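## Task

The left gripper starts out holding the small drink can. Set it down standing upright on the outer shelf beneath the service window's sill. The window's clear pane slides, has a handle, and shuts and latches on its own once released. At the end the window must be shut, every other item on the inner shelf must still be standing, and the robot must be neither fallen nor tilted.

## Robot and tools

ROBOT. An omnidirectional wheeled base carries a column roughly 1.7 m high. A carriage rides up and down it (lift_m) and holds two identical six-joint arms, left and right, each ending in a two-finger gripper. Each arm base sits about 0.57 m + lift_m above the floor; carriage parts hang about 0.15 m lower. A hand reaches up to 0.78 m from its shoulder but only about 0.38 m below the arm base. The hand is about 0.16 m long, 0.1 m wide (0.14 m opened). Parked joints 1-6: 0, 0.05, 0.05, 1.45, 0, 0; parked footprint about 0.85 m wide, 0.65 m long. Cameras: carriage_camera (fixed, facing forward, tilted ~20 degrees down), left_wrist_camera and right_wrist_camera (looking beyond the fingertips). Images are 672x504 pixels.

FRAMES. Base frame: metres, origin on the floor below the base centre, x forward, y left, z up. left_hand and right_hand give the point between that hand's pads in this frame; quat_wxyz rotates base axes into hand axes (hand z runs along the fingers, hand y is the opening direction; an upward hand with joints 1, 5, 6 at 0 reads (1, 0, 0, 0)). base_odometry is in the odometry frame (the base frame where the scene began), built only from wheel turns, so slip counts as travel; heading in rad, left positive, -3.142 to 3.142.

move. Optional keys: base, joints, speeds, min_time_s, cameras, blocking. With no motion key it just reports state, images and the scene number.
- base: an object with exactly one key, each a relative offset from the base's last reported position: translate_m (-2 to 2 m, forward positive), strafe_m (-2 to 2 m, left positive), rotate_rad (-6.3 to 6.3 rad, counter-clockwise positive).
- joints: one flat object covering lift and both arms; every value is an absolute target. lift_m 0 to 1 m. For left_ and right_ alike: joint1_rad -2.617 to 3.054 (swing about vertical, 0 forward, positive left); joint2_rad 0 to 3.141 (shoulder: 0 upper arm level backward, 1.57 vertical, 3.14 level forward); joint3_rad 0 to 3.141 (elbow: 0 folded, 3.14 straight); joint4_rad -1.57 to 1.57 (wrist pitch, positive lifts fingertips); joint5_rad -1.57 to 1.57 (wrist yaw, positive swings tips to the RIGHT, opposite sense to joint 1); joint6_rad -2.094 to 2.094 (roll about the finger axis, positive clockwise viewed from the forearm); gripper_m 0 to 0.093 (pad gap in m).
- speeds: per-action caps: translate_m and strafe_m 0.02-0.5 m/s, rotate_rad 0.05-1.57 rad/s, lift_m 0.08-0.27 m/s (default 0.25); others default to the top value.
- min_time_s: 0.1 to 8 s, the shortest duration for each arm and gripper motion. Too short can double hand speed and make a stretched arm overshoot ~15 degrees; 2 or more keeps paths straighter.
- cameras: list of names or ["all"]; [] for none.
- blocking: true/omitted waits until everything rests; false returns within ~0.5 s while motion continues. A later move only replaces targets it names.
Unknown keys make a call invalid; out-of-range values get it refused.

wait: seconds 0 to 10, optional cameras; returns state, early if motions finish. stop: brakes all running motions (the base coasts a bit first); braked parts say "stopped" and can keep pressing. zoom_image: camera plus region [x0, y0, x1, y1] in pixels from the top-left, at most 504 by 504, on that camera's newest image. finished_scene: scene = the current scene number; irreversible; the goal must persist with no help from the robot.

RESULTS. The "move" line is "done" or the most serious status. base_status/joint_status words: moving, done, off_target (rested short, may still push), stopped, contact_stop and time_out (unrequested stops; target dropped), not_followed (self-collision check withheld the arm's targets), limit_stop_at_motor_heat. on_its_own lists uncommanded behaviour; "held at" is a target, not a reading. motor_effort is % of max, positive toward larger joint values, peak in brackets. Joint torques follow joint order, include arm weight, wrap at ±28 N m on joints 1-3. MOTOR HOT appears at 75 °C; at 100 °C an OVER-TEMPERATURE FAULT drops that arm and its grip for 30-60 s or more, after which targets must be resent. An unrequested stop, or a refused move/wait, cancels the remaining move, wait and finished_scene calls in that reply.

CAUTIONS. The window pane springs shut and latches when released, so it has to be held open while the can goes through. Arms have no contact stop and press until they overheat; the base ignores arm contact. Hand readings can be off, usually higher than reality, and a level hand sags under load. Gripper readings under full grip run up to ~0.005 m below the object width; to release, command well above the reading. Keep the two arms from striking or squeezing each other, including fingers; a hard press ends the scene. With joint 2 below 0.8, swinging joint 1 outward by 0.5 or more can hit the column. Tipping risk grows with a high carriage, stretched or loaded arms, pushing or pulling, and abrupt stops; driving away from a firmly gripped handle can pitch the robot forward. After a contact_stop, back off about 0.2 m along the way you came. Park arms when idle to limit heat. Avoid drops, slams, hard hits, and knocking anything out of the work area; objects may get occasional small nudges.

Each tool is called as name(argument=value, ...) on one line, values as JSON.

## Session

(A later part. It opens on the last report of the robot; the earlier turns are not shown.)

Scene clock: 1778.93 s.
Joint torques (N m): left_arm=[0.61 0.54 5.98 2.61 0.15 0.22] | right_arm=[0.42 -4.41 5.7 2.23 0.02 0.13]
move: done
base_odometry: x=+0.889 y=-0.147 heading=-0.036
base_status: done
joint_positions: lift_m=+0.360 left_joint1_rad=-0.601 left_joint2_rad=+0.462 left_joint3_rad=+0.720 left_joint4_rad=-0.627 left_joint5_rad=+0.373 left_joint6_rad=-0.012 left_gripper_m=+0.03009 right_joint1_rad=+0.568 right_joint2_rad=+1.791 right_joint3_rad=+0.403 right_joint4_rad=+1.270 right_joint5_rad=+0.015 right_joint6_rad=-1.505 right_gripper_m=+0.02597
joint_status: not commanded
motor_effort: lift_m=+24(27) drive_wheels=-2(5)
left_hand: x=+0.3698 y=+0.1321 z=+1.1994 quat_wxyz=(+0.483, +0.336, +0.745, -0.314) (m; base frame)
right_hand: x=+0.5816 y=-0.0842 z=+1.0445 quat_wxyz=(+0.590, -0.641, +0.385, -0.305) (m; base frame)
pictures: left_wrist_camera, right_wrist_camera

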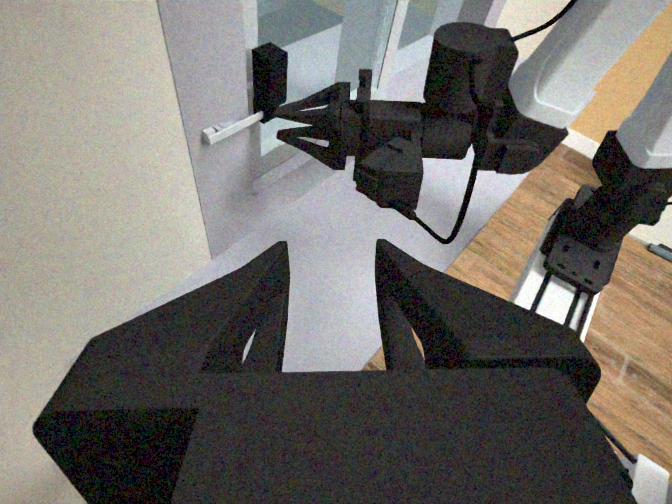

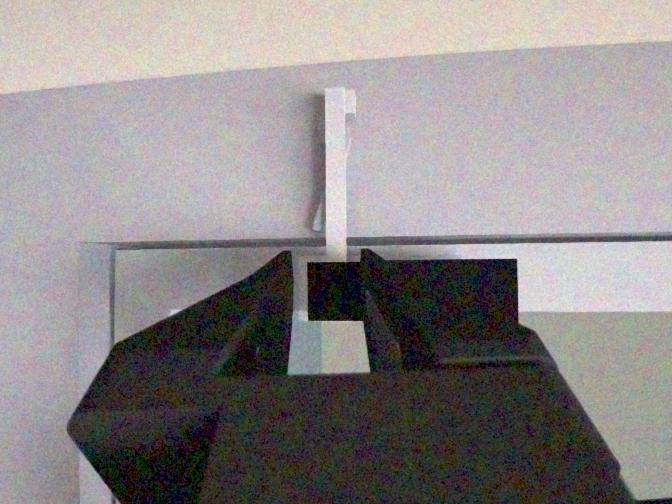

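move(base={"strafe_m": 0.03}, speeds={"strafe_m": 0.1}, cameras=[])

move(base={"translate_m": 0.032}, speeds={"translate_m": 0.06}, cameras=["right_wrist_camera"])

move(base={"strafe_m": -0.035}, speeds={"strafe_m": 0.05}, cameras=["right_wrist_camera", "left_wrist_camera"])

Scene clock: 1788.87 s.
Joint torques (N m): left_arm=[0.61 0.7 5.93 2.61 0.14 0.23] | right_arm=[0.36 -4.46 5.57 2.21 0.02 0.12]
move: done
base_odometry: x=+0.890 y=-0.117 heading=-0.036
base_status: done
joint_positions: lift_m=+0.360 left_joint1_rad=-0.601 left_joint2_rad=+0.462 left_joint3_rad=+0.720 left_joint4_rad=-0.627 left_joint5_rad=+0.374 left_joint6_rad=-0.012 left_gripper_m=+0.03009 right_joint1_rad=+0.569 right_joint2_rad=+1.791 right_joint3_rad=+0.403 right_joint4_rad=+1.270 right_joint5_rad=+0.015 right_joint6_rad=-1.505 right_gripper_m=+0.02597
joint_status: not commanded
motor_effort: lift_m=+26(28) drive_wheels=-1(7)
left_hand: x=+0.3697 y=+0.1320 z=+1.1994 quat_wxyz=(+0.483, +0.336, +0.745, -0.314) (m; base frame)
right_hand: x=+0.5814 y=-0.0840 z=+1.0445 quat_wxyz=(+0.590, -0.641, +0.385, -0.305) (m; base frame)
pictures: none
No camera images: "cameras" was empty.

Scene clock: 1789.97 s.
Joint torques (N m): left_arm=[0.55 0.65 5.91 2.6 0.11 0.24] | right_arm=[-0.17 -4.38 5.63 2.22 0.12 0.12]
move: done
base_odometry: x=+0.922 y=-0.118 heading=-0.036
base_status: done
joint_positions: lift_m=+0.360 left_joint1_rad=-0.601 left_joint2_rad=+0.462 left_joint3_rad=+0.720 left_joint4_rad=-0.627 left_joint5_rad=+0.374 left_joint6_rad=-0.012 left_gripper_m=+0.03009 right_joint1_rad=+0.575 right_joint2_rad=+1.791 right_joint3_rad=+0.403 right_joint4_rad=+1.270 right_joint5_rad=+0.002 right_joint6_rad=-1.505 right_gripper_m=+0.02597
joint_status: not commanded
motor_effort: lift_m=+26(27) drive_wheels=+0(9)
left_hand: x=+0.3696 y=+0.1319 z=+1.1994 quat_wxyz=(+0.483, +0.336, +0.745, -0.314) (m; base frame)
right_hand: x=+0.5787 y=-0.0797 z=+1.0445 quat_wxyz=(+0.593, -0.644, +0.379, -0.298) (m; base frame)
pictures: right_wrist_camera

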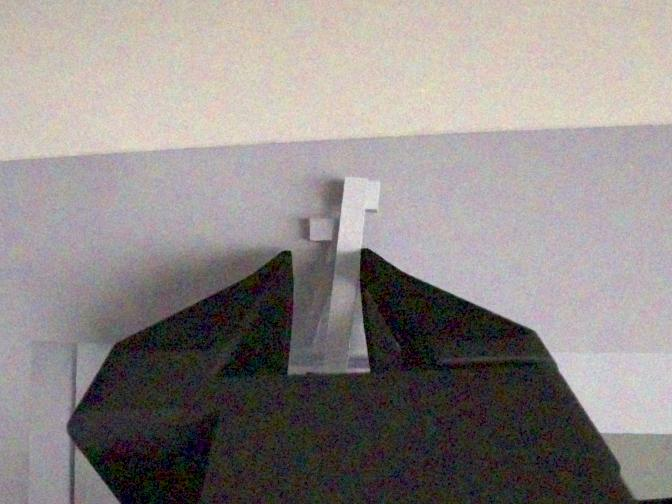

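Scene clock: 1791.17 s.
Joint torques (N m): left_arm=[0.61 0.68 6 2.63 0.12 0.22] | right_arm=[-0.83 -4.4 5.64 2.13 0.26 0.13]
move: done
base_odometry: x=+0.921 y=-0.153 heading=-0.036
base_status: done
joint_positions: lift_m=+0.360 left_joint1_rad=-0.601 left_joint2_rad=+0.462 left_joint3_rad=+0.720 left_joint4_rad=-0.627 left_joint5_rad=+0.374 left_joint6_rad=-0.012 left_gripper_m=+0.03009 right_joint1_rad=+0.583 right_joint2_rad=+1.791 right_joint3_rad=+0.403 right_joint4_rad=+1.274 right_joint5_rad=-0.009 right_joint6_rad=-1.505 right_gripper_m=+0.02597
joint_status: not commanded
motor_effort: lift_m=+26(27) drive_wheels=+0(11)
left_hand: x=+0.3696 y=+0.1319 z=+1.1994 quat_wxyz=(+0.483, +0.336, +0.745, -0.314) (m; base frame)
right_hand: x=+0.5759 y=-0.0752 z=+1.0455 quat_wxyz=(+0.598, -0.647, +0.373, -0.293) (m; base frame)
pictures: left_wrist_camera, right_wrist_camera

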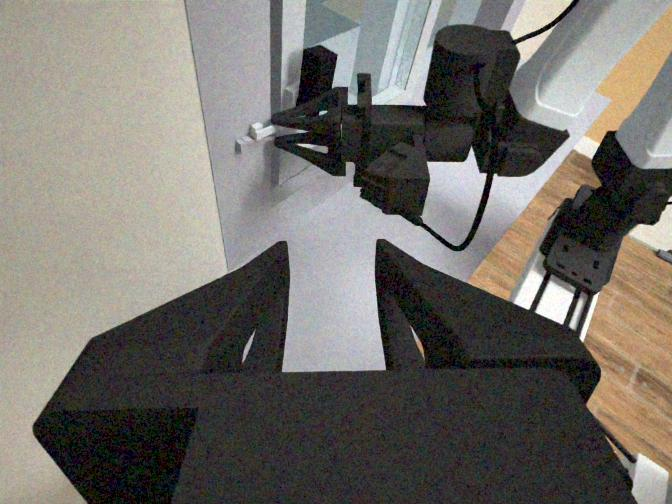

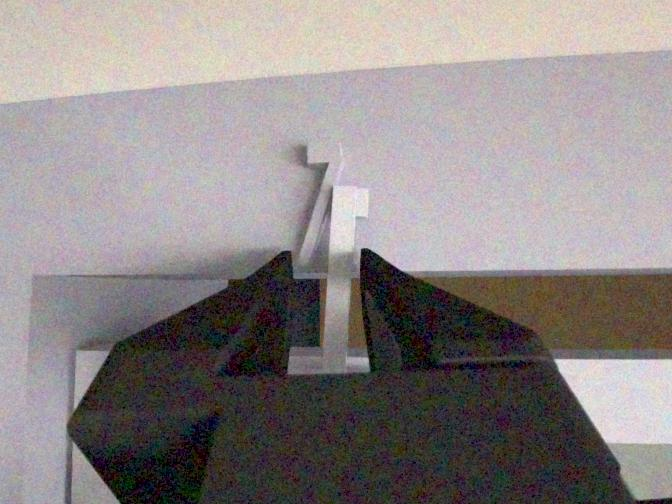

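move(base={"translate_m": -0.09}, speeds={"translate_m": 0.12}, cameras=["left_wrist_camera", "right_wrist_camera"])

zoom_image(camera="left_wrist_camera", region=[130, 0, 330, 180])

zoom_image(camera="right_wrist_camera", region=[260, 100, 480, 380])

Scene clock: 1803.07 s.
Joint torques (N m): left_arm=[0.66 0.69 5.98 2.63 0.12 0.21] | right_arm=[-0.85 -4.37 5.64 2.2 0.04 0.13]
move: done
base_odometry: x=+0.831 y=-0.150 heading=-0.035
base_status: done
joint_positions: lift_m=+0.360 left_joint1_rad=-0.601 left_joint2_rad=+0.462 left_joint3_rad=+0.720 left_joint4_rad=-0.627 left_joint5_rad=+0.374 left_joint6_rad=-0.012 left_gripper_m=+0.03009 right_joint1_rad=+0.583 right_joint2_rad=+1.791 right_joint3_rad=+0.403 right_joint4_rad=+1.273 right_joint5_rad=+0.013 right_joint6_rad=-1.505 right_gripper_m=+0.02597
joint_status: not commanded
motor_effort: lift_m=+25(28) drive_wheels=-2(8)
left_hand: x=+0.3696 y=+0.1319 z=+1.1994 quat_wxyz=(+0.483, +0.336, +0.745, -0.314) (m; base frame)
right_hand: x=+0.5780 y=-0.0785 z=+1.0451 quat_wxyz=(+0.593, -0.643, +0.380, -0.300) (m; base frame)
pictures: left_wrist_camera, right_wrist_camera

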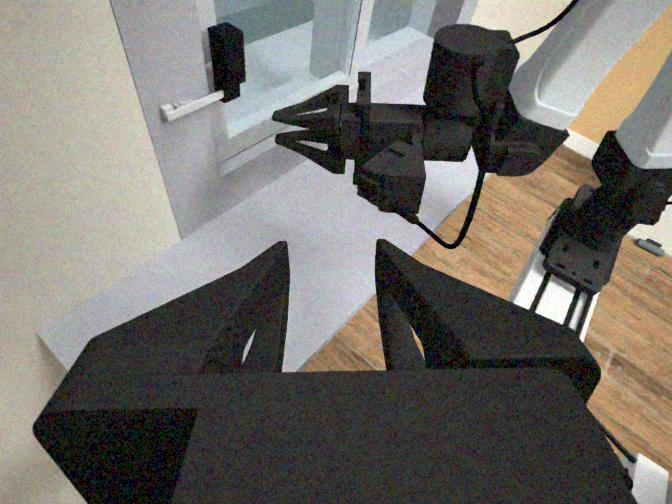

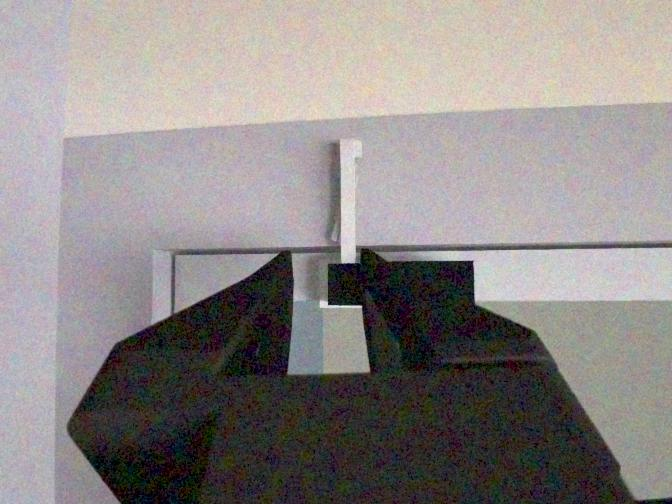

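Scaled by 2.520 from the camera's 672x504 image, which has a finer 960x720 frame.

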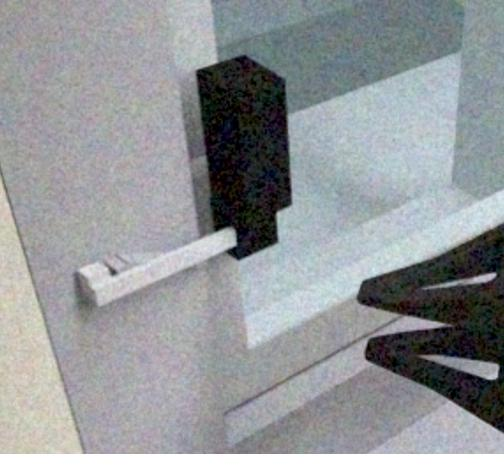

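Scaled by 1.800 from the camera's 672x504 image, which has a finer 960x720 frame.

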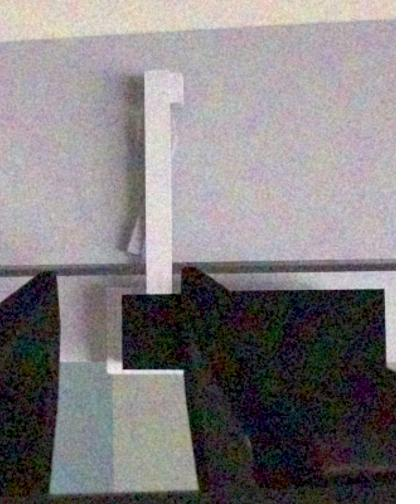

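zoom_image(camera="right_wrist_camera", region=[300, 120, 400, 270])

zoom_image(camera="left_wrist_camera", region=[150, 60, 270, 140])

Scaled by 3.360 from the camera's 672x504 image, which has a finer 960x720 frame.

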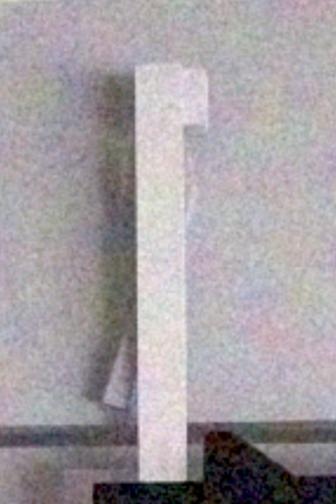

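Scaled by 4.200 from the camera's 672x504 image, which has a finer 960x720 frame.

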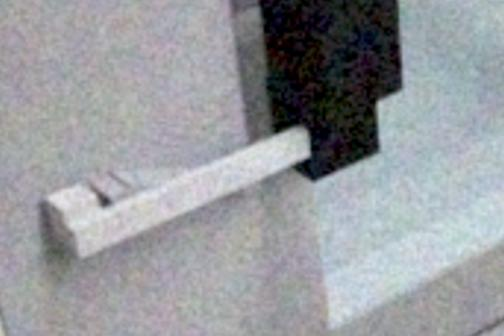

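move(cameras=["all"])

Scene clock: 1851.07 s.
Joint torques (N m): left_arm=[0.43 0.76 6.04 2.63 0.12 0.21] | right_arm=[-0.83 -4.36 5.63 2.2 0.04 0.12]
base_odometry: x=+0.831 y=-0.150 heading=-0.035
base_status: done
joint_positions: lift_m=+0.360 left_joint1_rad=-0.601 left_joint2_rad=+0.462 left_joint3_rad=+0.720 left_joint4_rad=-0.627 left_joint5_rad=+0.374 left_joint6_rad=-0.012 left_gripper_m=+0.03009 right_joint1_rad=+0.583 right_joint2_rad=+1.791 right_joint3_rad=+0.403 right_joint4_rad=+1.273 right_joint5_rad=+0.013 right_joint6_rad=-1.505 right_gripper_m=+0.02597
joint_status: not commanded
motor_effort: lift_m=+24(28) drive_wheels=-2(8)
left_hand: x=+0.3696 y=+0.1319 z=+1.1994 quat_wxyz=(+0.483, +0.336, +0.745, -0.314) (m; base frame)
right_hand: x=+0.5780 y=-0.0785 z=+1.0451 quat_wxyz=(+0.593, -0.643, +0.380, -0.300) (m; base frame)
pictures: carriage_camera, left_wrist_camera, right_wrist_camera

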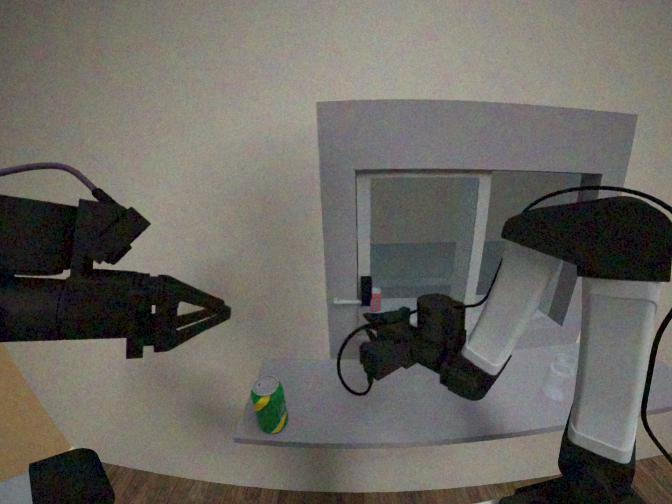

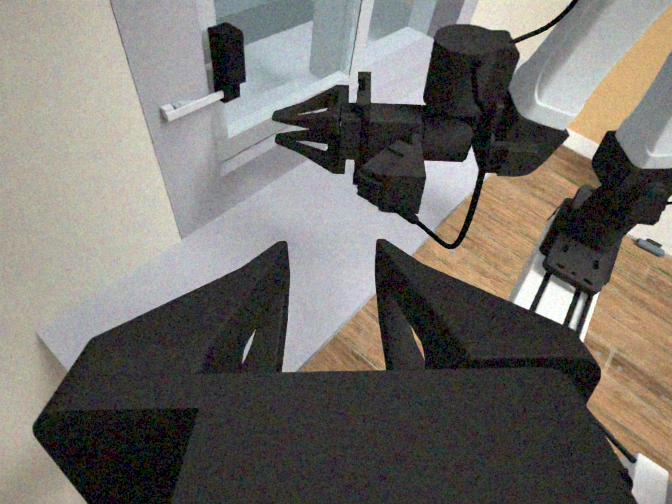

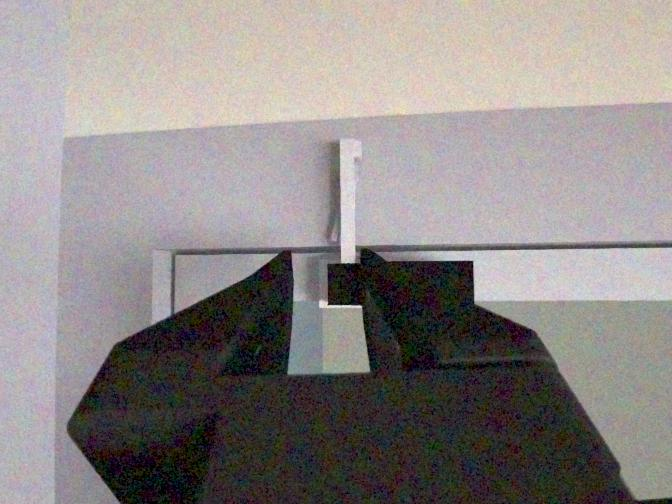

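zoom_image(camera="left_wrist_camera", region=[130, 0, 300, 140])

zoom_image(camera="right_wrist_camera", region=[270, 110, 490, 320])

Scaled by 2.965 from the camera's 672x504 image, which has a finer 960x720 frame.

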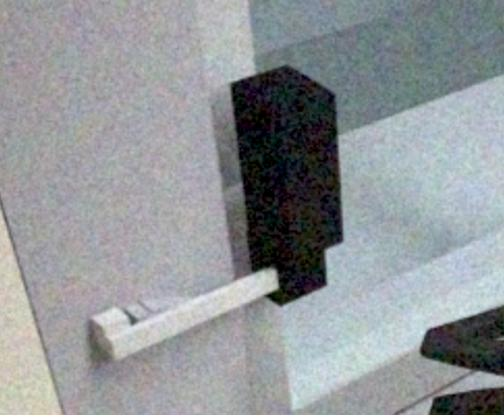

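Scaled by 2.291 from the camera's 672x504 image, which has a finer 960x720 frame.

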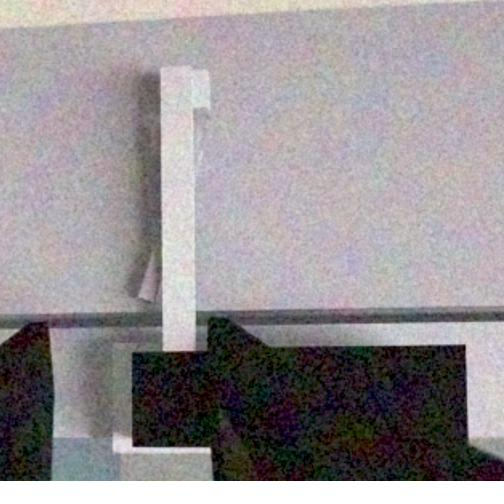

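move(base={"strafe_m": 0.058}, joints={"lift_m": 0.385, "right_gripper_m": 0.0}, speeds={"strafe_m": 0.08}, cameras=["left_wrist_camera", "right_wrist_camera"])

Scene clock: 1899.23 s.
Joint torques (N m): left_arm=[0.49 0.77 6.04 2.55 0.12 0.24] | right_arm=[-0.69 -4.55 5.31 2.21 0.02 0.12]
move: done
base_odometry: x=+0.833 y=-0.092 heading=-0.035
base_status: done
joint_positions: lift_m=+0.385 left_joint1_rad=-0.601 left_joint2_rad=+0.462 left_joint3_rad=+0.720 left_joint4_rad=-0.624 left_joint5_rad=+0.375 left_joint6_rad=-0.012 left_gripper_m=+0.03009 right_joint1_rad=+0.581 right_joint2_rad=+1.793 right_joint3_rad=+0.404 right_joint4_rad=+1.272 right_joint5_rad=+0.015 right_joint6_rad=-1.505 right_gripper_m=+0.00073
joint_status: all done
motor_effort: lift_m=+24(30) drive_wheels=-2(6)
left_hand: x=+0.3697 y=+0.1317 z=+1.2250 quat_wxyz=(+0.484, +0.336, +0.744, -0.314) (m; base frame)
right_hand: x=+0.5789 y=-0.0792 z=+1.0697 quat_wxyz=(+0.592, -0.643, +0.381, -0.301) (m; base frame)
pictures: left_wrist_camera, right_wrist_camera

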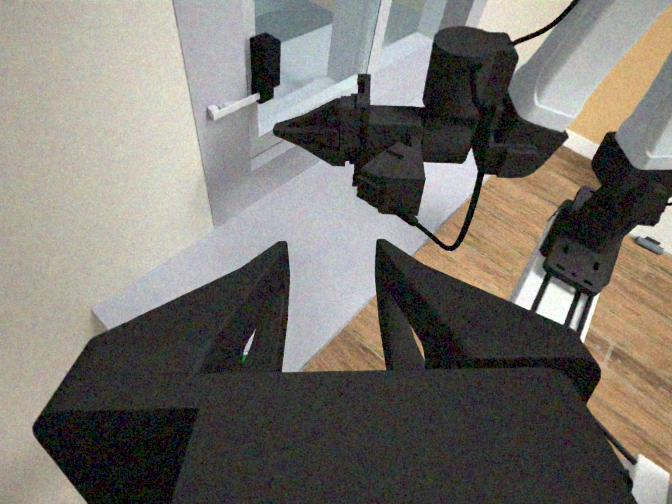

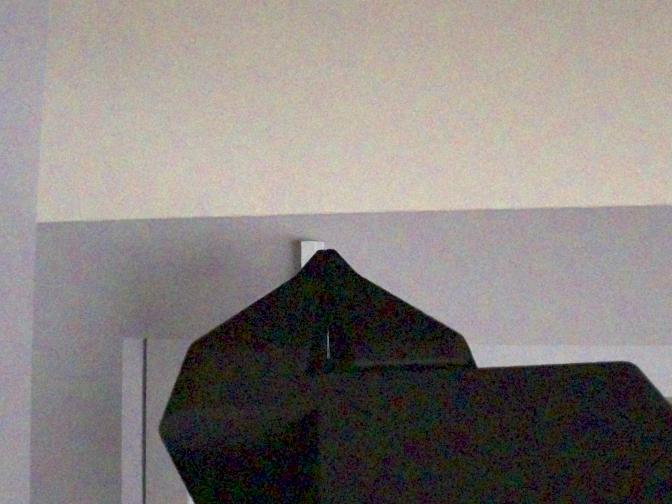

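move(base={"translate_m": 0.083}, speeds={"translate_m": 0.08}, cameras=["left_wrist_camera", "right_wrist_camera"])

Scene clock: 1907.10 s.
Joint torques (N m): left_arm=[0.64 0.69 6.04 2.58 0.1 0.21] | right_arm=[-0.7 -4.55 5.46 2.21 0.02 0.13]
move: done
base_odometry: x=+0.916 y=-0.094 heading=-0.035
base_status: done
joint_positions: lift_m=+0.385 left_joint1_rad=-0.601 left_joint2_rad=+0.462 left_joint3_rad=+0.720 left_joint4_rad=-0.624 left_joint5_rad=+0.375 left_joint6_rad=-0.012 left_gripper_m=+0.03009 right_joint1_rad=+0.581 right_joint2_rad=+1.793 right_joint3_rad=+0.404 right_joint4_rad=+1.271 right_joint5_rad=+0.015 right_joint6_rad=-1.505 right_gripper_m=+0.00073
joint_status: not commanded
motor_effort: lift_m=+25(28) drive_wheels=+0(7)
left_hand: x=+0.3697 y=+0.1317 z=+1.2250 quat_wxyz=(+0.484, +0.336, +0.744, -0.315) (m; base frame)
right_hand: x=+0.5788 y=-0.0792 z=+1.0695 quat_wxyz=(+0.592, -0.643, +0.381, -0.301) (m; base frame)
pictures: left_wrist_camera, right_wrist_camera

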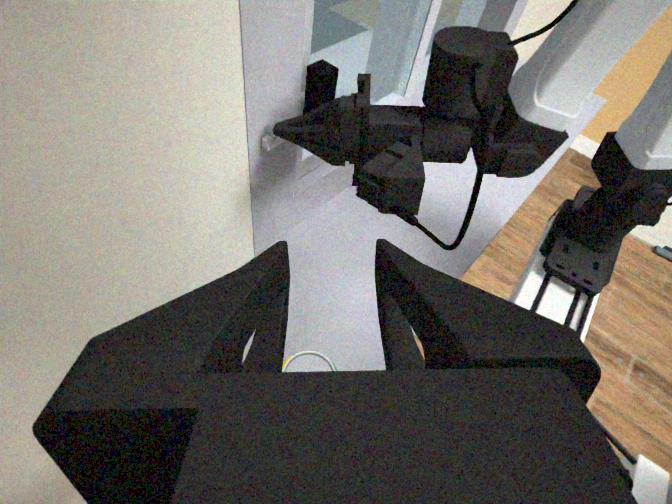

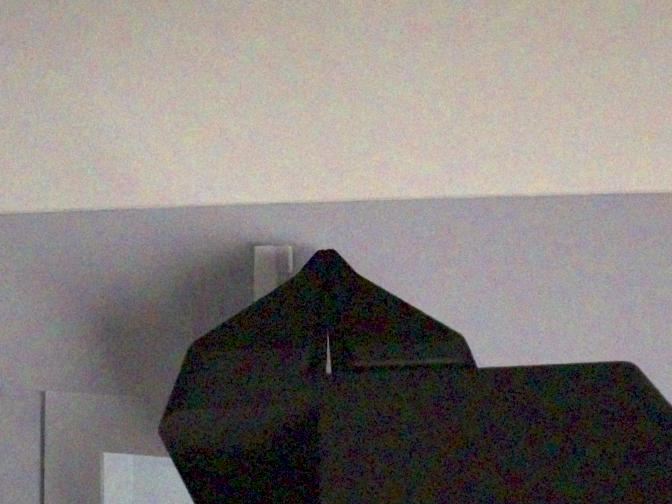

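zoom_image(camera="left_wrist_camera", region=[240, 40, 360, 220])

move(base={"strafe_m": -0.016}, speeds={"strafe_m": 0.04}, cameras=["left_wrist_camera", "right_wrist_camera"])

zoom_image(camera="left_wrist_camera", region=[240, 40, 360, 220])

Scaled by 2.800 from the camera's 672x504 image, which has a finer 960x720 frame.

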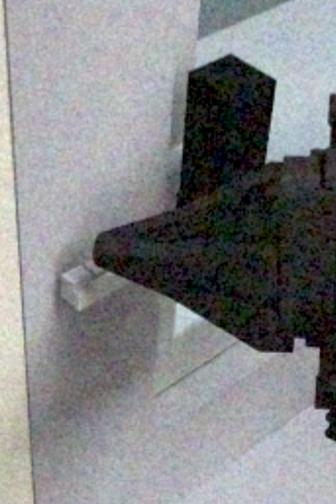

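Scene clock: 1914.33 s.
Joint torques (N m): left_arm=[0.61 0.72 6.06 2.56 0.11 0.22] | right_arm=[-0.7 -4.53 5.44 2.19 0.02 0.13]
move: done
base_odometry: x=+0.915 y=-0.110 heading=-0.035
base_status: done
joint_positions: lift_m=+0.385 left_joint1_rad=-0.601 left_joint2_rad=+0.462 left_joint3_rad=+0.720 left_joint4_rad=-0.624 left_joint5_rad=+0.375 left_joint6_rad=-0.012 left_gripper_m=+0.03009 right_joint1_rad=+0.581 right_joint2_rad=+1.793 right_joint3_rad=+0.404 right_joint4_rad=+1.271 right_joint5_rad=+0.015 right_joint6_rad=-1.505 right_gripper_m=+0.00073
joint_status: not commanded
motor_effort: lift_m=+26(26) drive_wheels=-3(5)
left_hand: x=+0.3697 y=+0.1317 z=+1.2249 quat_wxyz=(+0.484, +0.336, +0.744, -0.314) (m; base frame)
right_hand: x=+0.5789 y=-0.0792 z=+1.0695 quat_wxyz=(+0.592, -0.643, +0.381, -0.301) (m; base frame)
pictures: left_wrist_camera, right_wrist_camera

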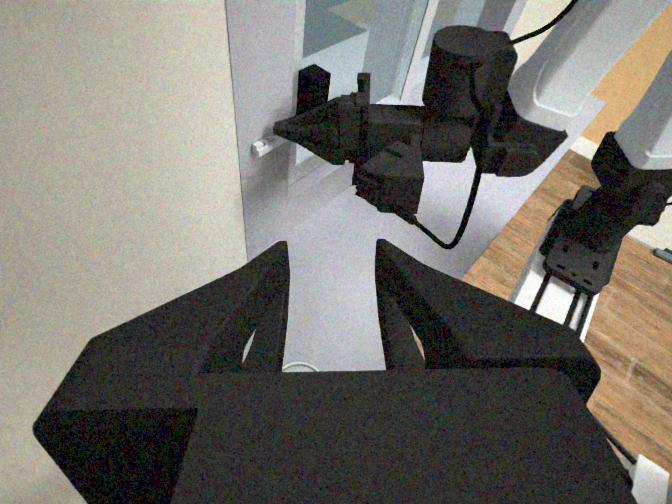

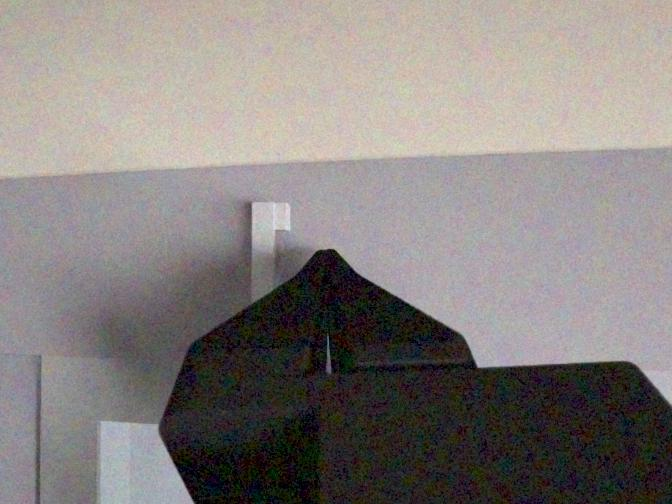

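Scaled by 2.800 from the camera's 672x504 image, which has a finer 960x720 frame.

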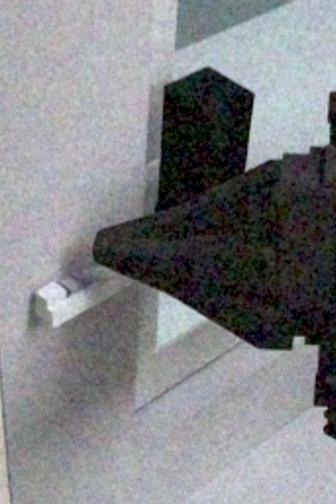

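move(base={"strafe_m": -0.012}, speeds={"strafe_m": 0.04}, cameras=["left_wrist_camera", "right_wrist_camera"])

zoom_image(camera="left_wrist_camera", region=[230, 40, 350, 220])

Scene clock: 1918.27 s.
Joint torques (N m): left_arm=[0.47 0.84 6.02 2.6 0.11 0.21] | right_arm=[-0.64 -4.51 5.46 2.21 0.01 0.12]
move: done
base_odometry: x=+0.915 y=-0.122 heading=-0.035
base_status: done
joint_positions: lift_m=+0.385 left_joint1_rad=-0.601 left_joint2_rad=+0.462 left_joint3_rad=+0.720 left_joint4_rad=-0.624 left_joint5_rad=+0.376 left_joint6_rad=-0.012 left_gripper_m=+0.03009 right_joint1_rad=+0.581 right_joint2_rad=+1.793 right_joint3_rad=+0.404 right_joint4_rad=+1.271 right_joint5_rad=+0.016 right_joint6_rad=-1.505 right_gripper_m=+0.00073
joint_status: not commanded
motor_effort: lift_m=+24(28) drive_wheels=-3(6)
left_hand: x=+0.3696 y=+0.1317 z=+1.2249 quat_wxyz=(+0.484, +0.336, +0.744, -0.315) (m; base frame)
right_hand: x=+0.5790 y=-0.0794 z=+1.0695 quat_wxyz=(+0.592, -0.643, +0.381, -0.301) (m; base frame)
pictures: left_wrist_camera, right_wrist_camera

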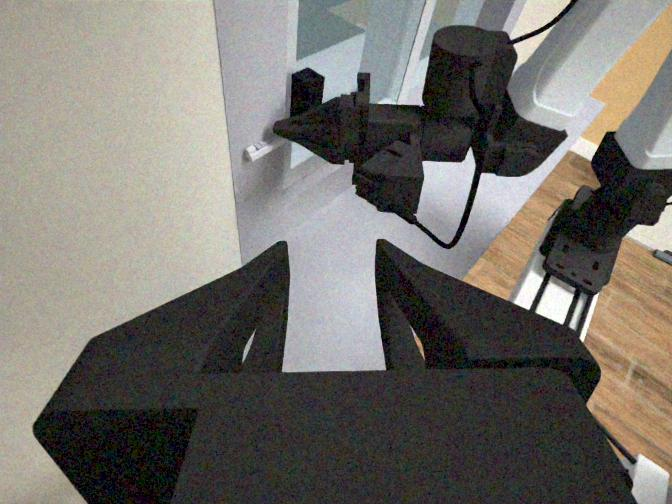

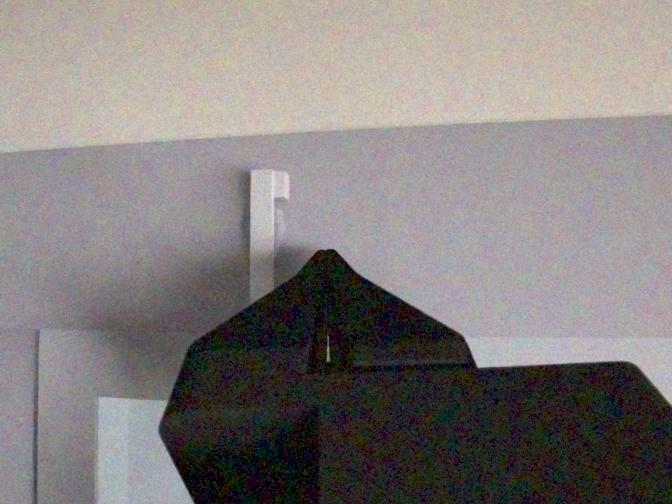

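Scaled by 2.800 from the camera's 672x504 image, which has a finer 960x720 frame.

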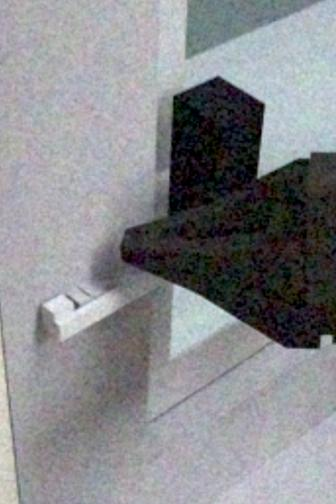

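move(base={"strafe_m": -0.01}, speeds={"strafe_m": 0.04}, cameras=["left_wrist_camera", "right_wrist_camera"])

zoom_image(camera="left_wrist_camera", region=[230, 40, 350, 220])

Scene clock: 1930.63 s.
Joint torques (N m): left_arm=[0.55 0.72 6.06 2.58 0.11 0.21] | right_arm=[-0.68 -4.63 5.5 2.22 0.03 0.12]
move: done
base_odometry: x=+0.915 y=-0.132 heading=-0.034
base_status: done
joint_positions: lift_m=+0.385 left_joint1_rad=-0.601 left_joint2_rad=+0.462 left_joint3_rad=+0.720 left_joint4_rad=-0.625 left_joint5_rad=+0.376 left_joint6_rad=-0.012 left_gripper_m=+0.03009 right_joint1_rad=+0.581 right_joint2_rad=+1.793 right_joint3_rad=+0.404 right_joint4_rad=+1.271 right_joint5_rad=+0.011 right_joint6_rad=-1.505 right_gripper_m=+0.00073
joint_status: not commanded
motor_effort: lift_m=+24(26) drive_wheels=-1(6)
left_hand: x=+0.3696 y=+0.1317 z=+1.2248 quat_wxyz=(+0.484, +0.336, +0.744, -0.315) (m; base frame)
right_hand: x=+0.5785 y=-0.0787 z=+1.0695 quat_wxyz=(+0.593, -0.644, +0.380, -0.300) (m; base frame)
pictures: left_wrist_camera, right_wrist_camera

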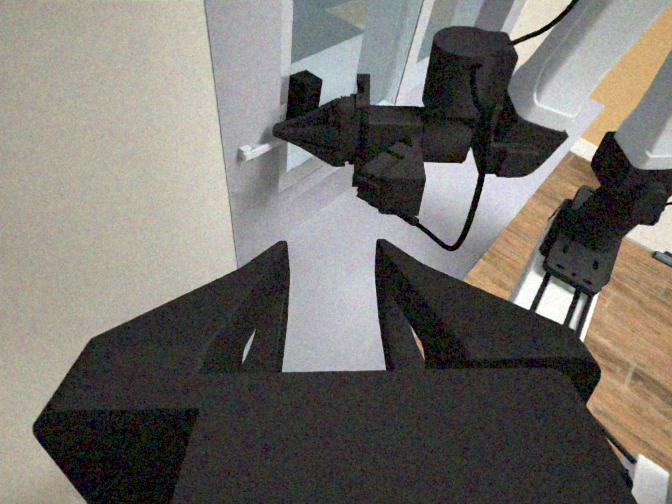

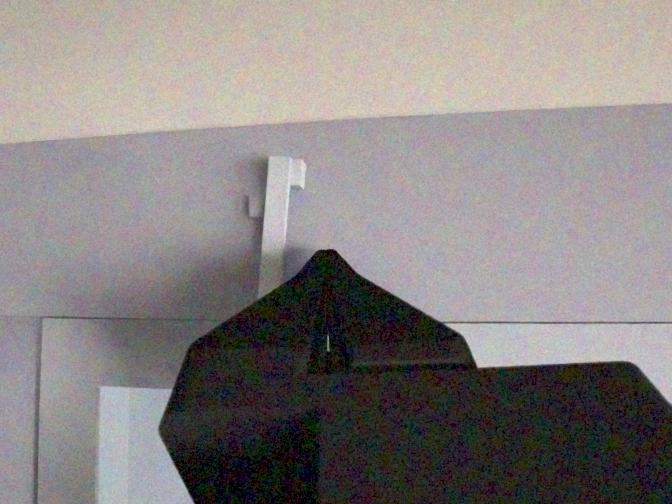

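Scaled by 2.800 from the camera's 672x504 image, which has a finer 960x720 frame.

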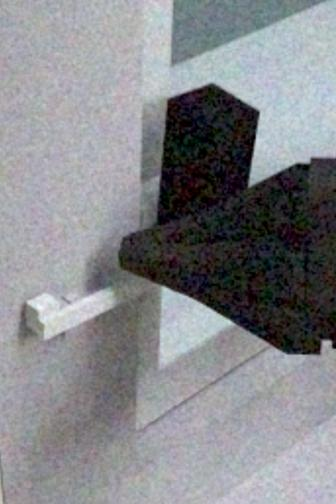

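zoom_image(camera="right_wrist_camera", region=[200, 130, 360, 340])

move(base={"strafe_m": 0.022}, speeds={"strafe_m": 0.04}, cameras=["left_wrist_camera", "right_wrist_camera"])

zoom_image(camera="right_wrist_camera", region=[200, 130, 360, 340])

Scaled by 2.400 from the camera's 672x504 image, which has a finer 960x720 frame.

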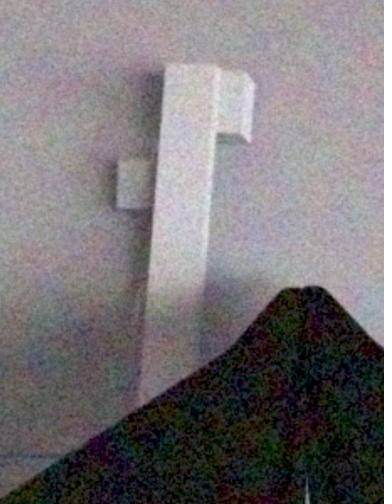

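Scene clock: 1949.57 s.
Joint torques (N m): left_arm=[0.62 0.75 6.02 2.61 0.1 0.21] | right_arm=[-0.66 -4.53 5.35 2.17 0.04 0.12]
move: done
base_odometry: x=+0.915 y=-0.110 heading=-0.035
base_status: done
joint_positions: lift_m=+0.385 left_joint1_rad=-0.601 left_joint2_rad=+0.462 left_joint3_rad=+0.720 left_joint4_rad=-0.625 left_joint5_rad=+0.376 left_joint6_rad=-0.012 left_gripper_m=+0.03009 right_joint1_rad=+0.581 right_joint2_rad=+1.793 right_joint3_rad=+0.404 right_joint4_rad=+1.271 right_joint5_rad=+0.013 right_joint6_rad=-1.505 right_gripper_m=+0.00073
joint_status: not commanded
motor_effort: lift_m=+25(27) drive_wheels=+0(9)
left_hand: x=+0.3696 y=+0.1317 z=+1.2248 quat_wxyz=(+0.484, +0.336, +0.744, -0.315) (m; base frame)
right_hand: x=+0.5787 y=-0.0790 z=+1.0694 quat_wxyz=(+0.592, -0.644, +0.381, -0.300) (m; base frame)
pictures: left_wrist_camera, right_wrist_camera

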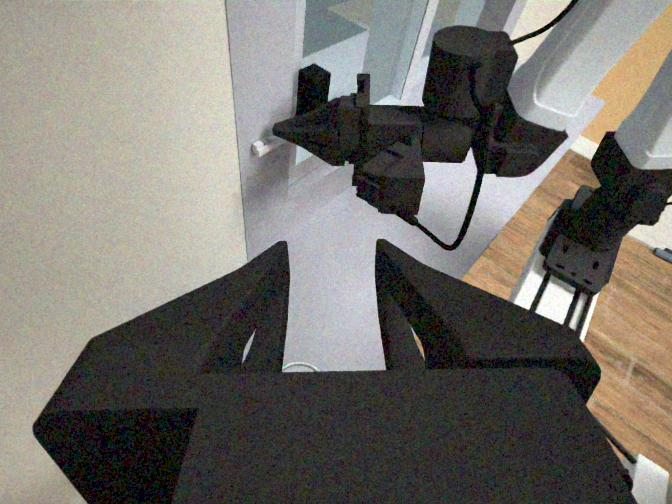

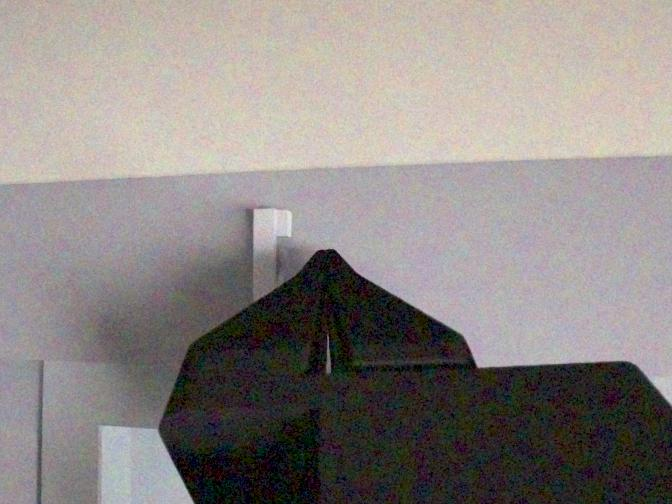

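Scaled by 2.400 from the camera's 672x504 image, which has a finer 960x720 frame.

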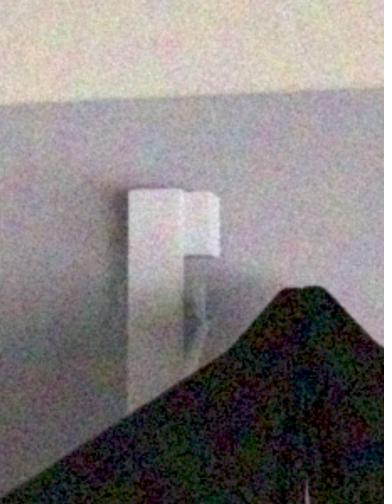

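move(base={"translate_m": -0.2}, speeds={"translate_m": 0.15}, cameras=["all"])

Scene clock: 1960.30 s.
Joint torques (N m): left_arm=[0.47 0.73 6.02 2.59 0.09 0.21] | right_arm=[-0.66 -4.49 5.52 2.25 0.03 0.13]
move: done
base_odometry: x=+0.716 y=-0.103 heading=-0.035
base_status: done
joint_positions: lift_m=+0.385 left_joint1_rad=-0.601 left_joint2_rad=+0.462 left_joint3_rad=+0.720 left_joint4_rad=-0.625 left_joint5_rad=+0.376 left_joint6_rad=-0.012 left_gripper_m=+0.03009 right_joint1_rad=+0.581 right_joint2_rad=+1.793 right_joint3_rad=+0.404 right_joint4_rad=+1.271 right_joint5_rad=+0.014 right_joint6_rad=-1.505 right_gripper_m=+0.00073
joint_status: not commanded
motor_effort: lift_m=+24(28) drive_wheels=-2(8)
left_hand: x=+0.3696 y=+0.1317 z=+1.2248 quat_wxyz=(+0.484, +0.336, +0.744, -0.315) (m; base frame)
right_hand: x=+0.5788 y=-0.0791 z=+1.0694 quat_wxyz=(+0.592, -0.643, +0.381, -0.301) (m; base frame)
pictures: carriage_camera, left_wrist_camera, right_wrist_camera

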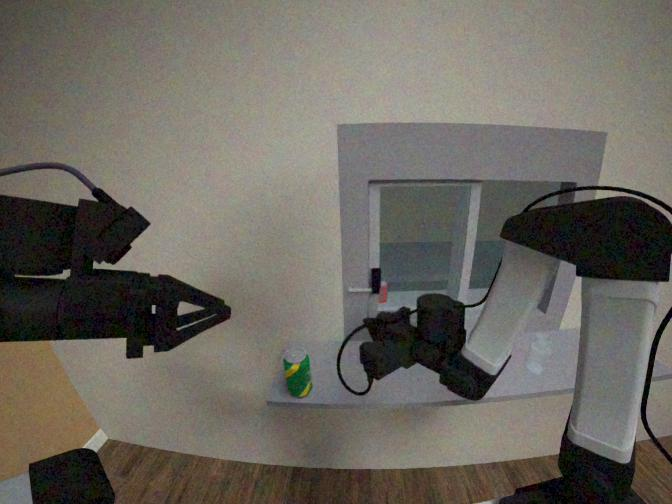

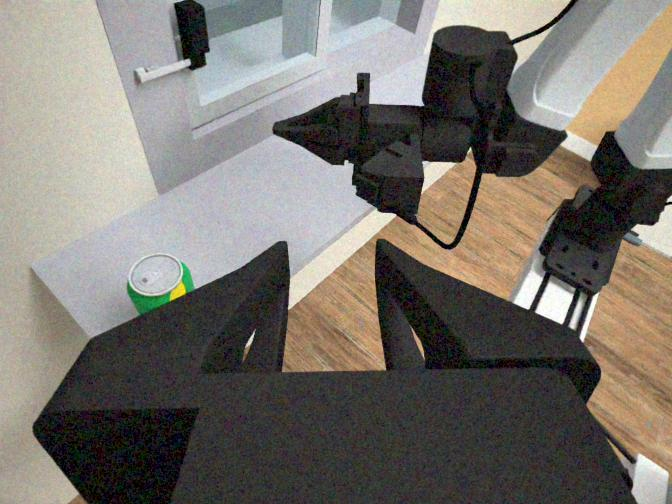

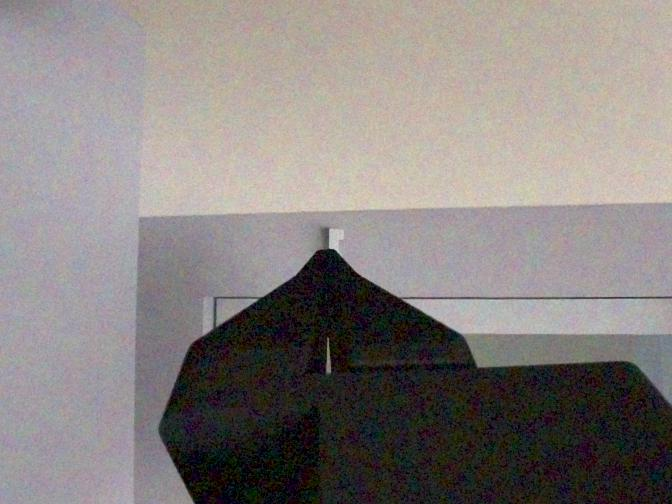

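zoom_image(camera="carriage_camera", region=[335, 240, 455, 340])

zoom_image(camera="carriage_camera", region=[480, 290, 620, 400])

Scaled by 4.200 from the camera's 672x504 image, which has a finer 960x720 frame.

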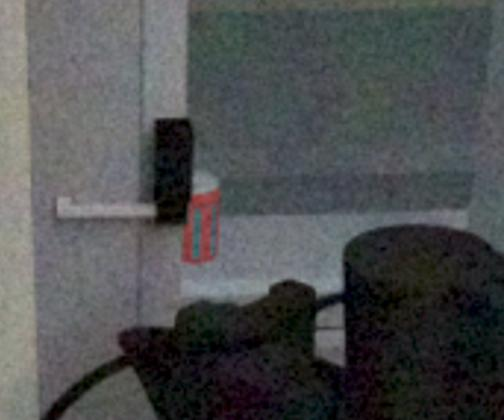

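Scaled by 3.600 from the camera's 672x504 image, which has a finer 960x720 frame.

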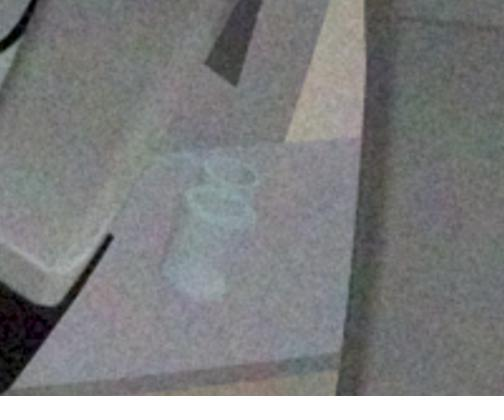

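finished_scene(scene=1)

The scene is finished: the task was done.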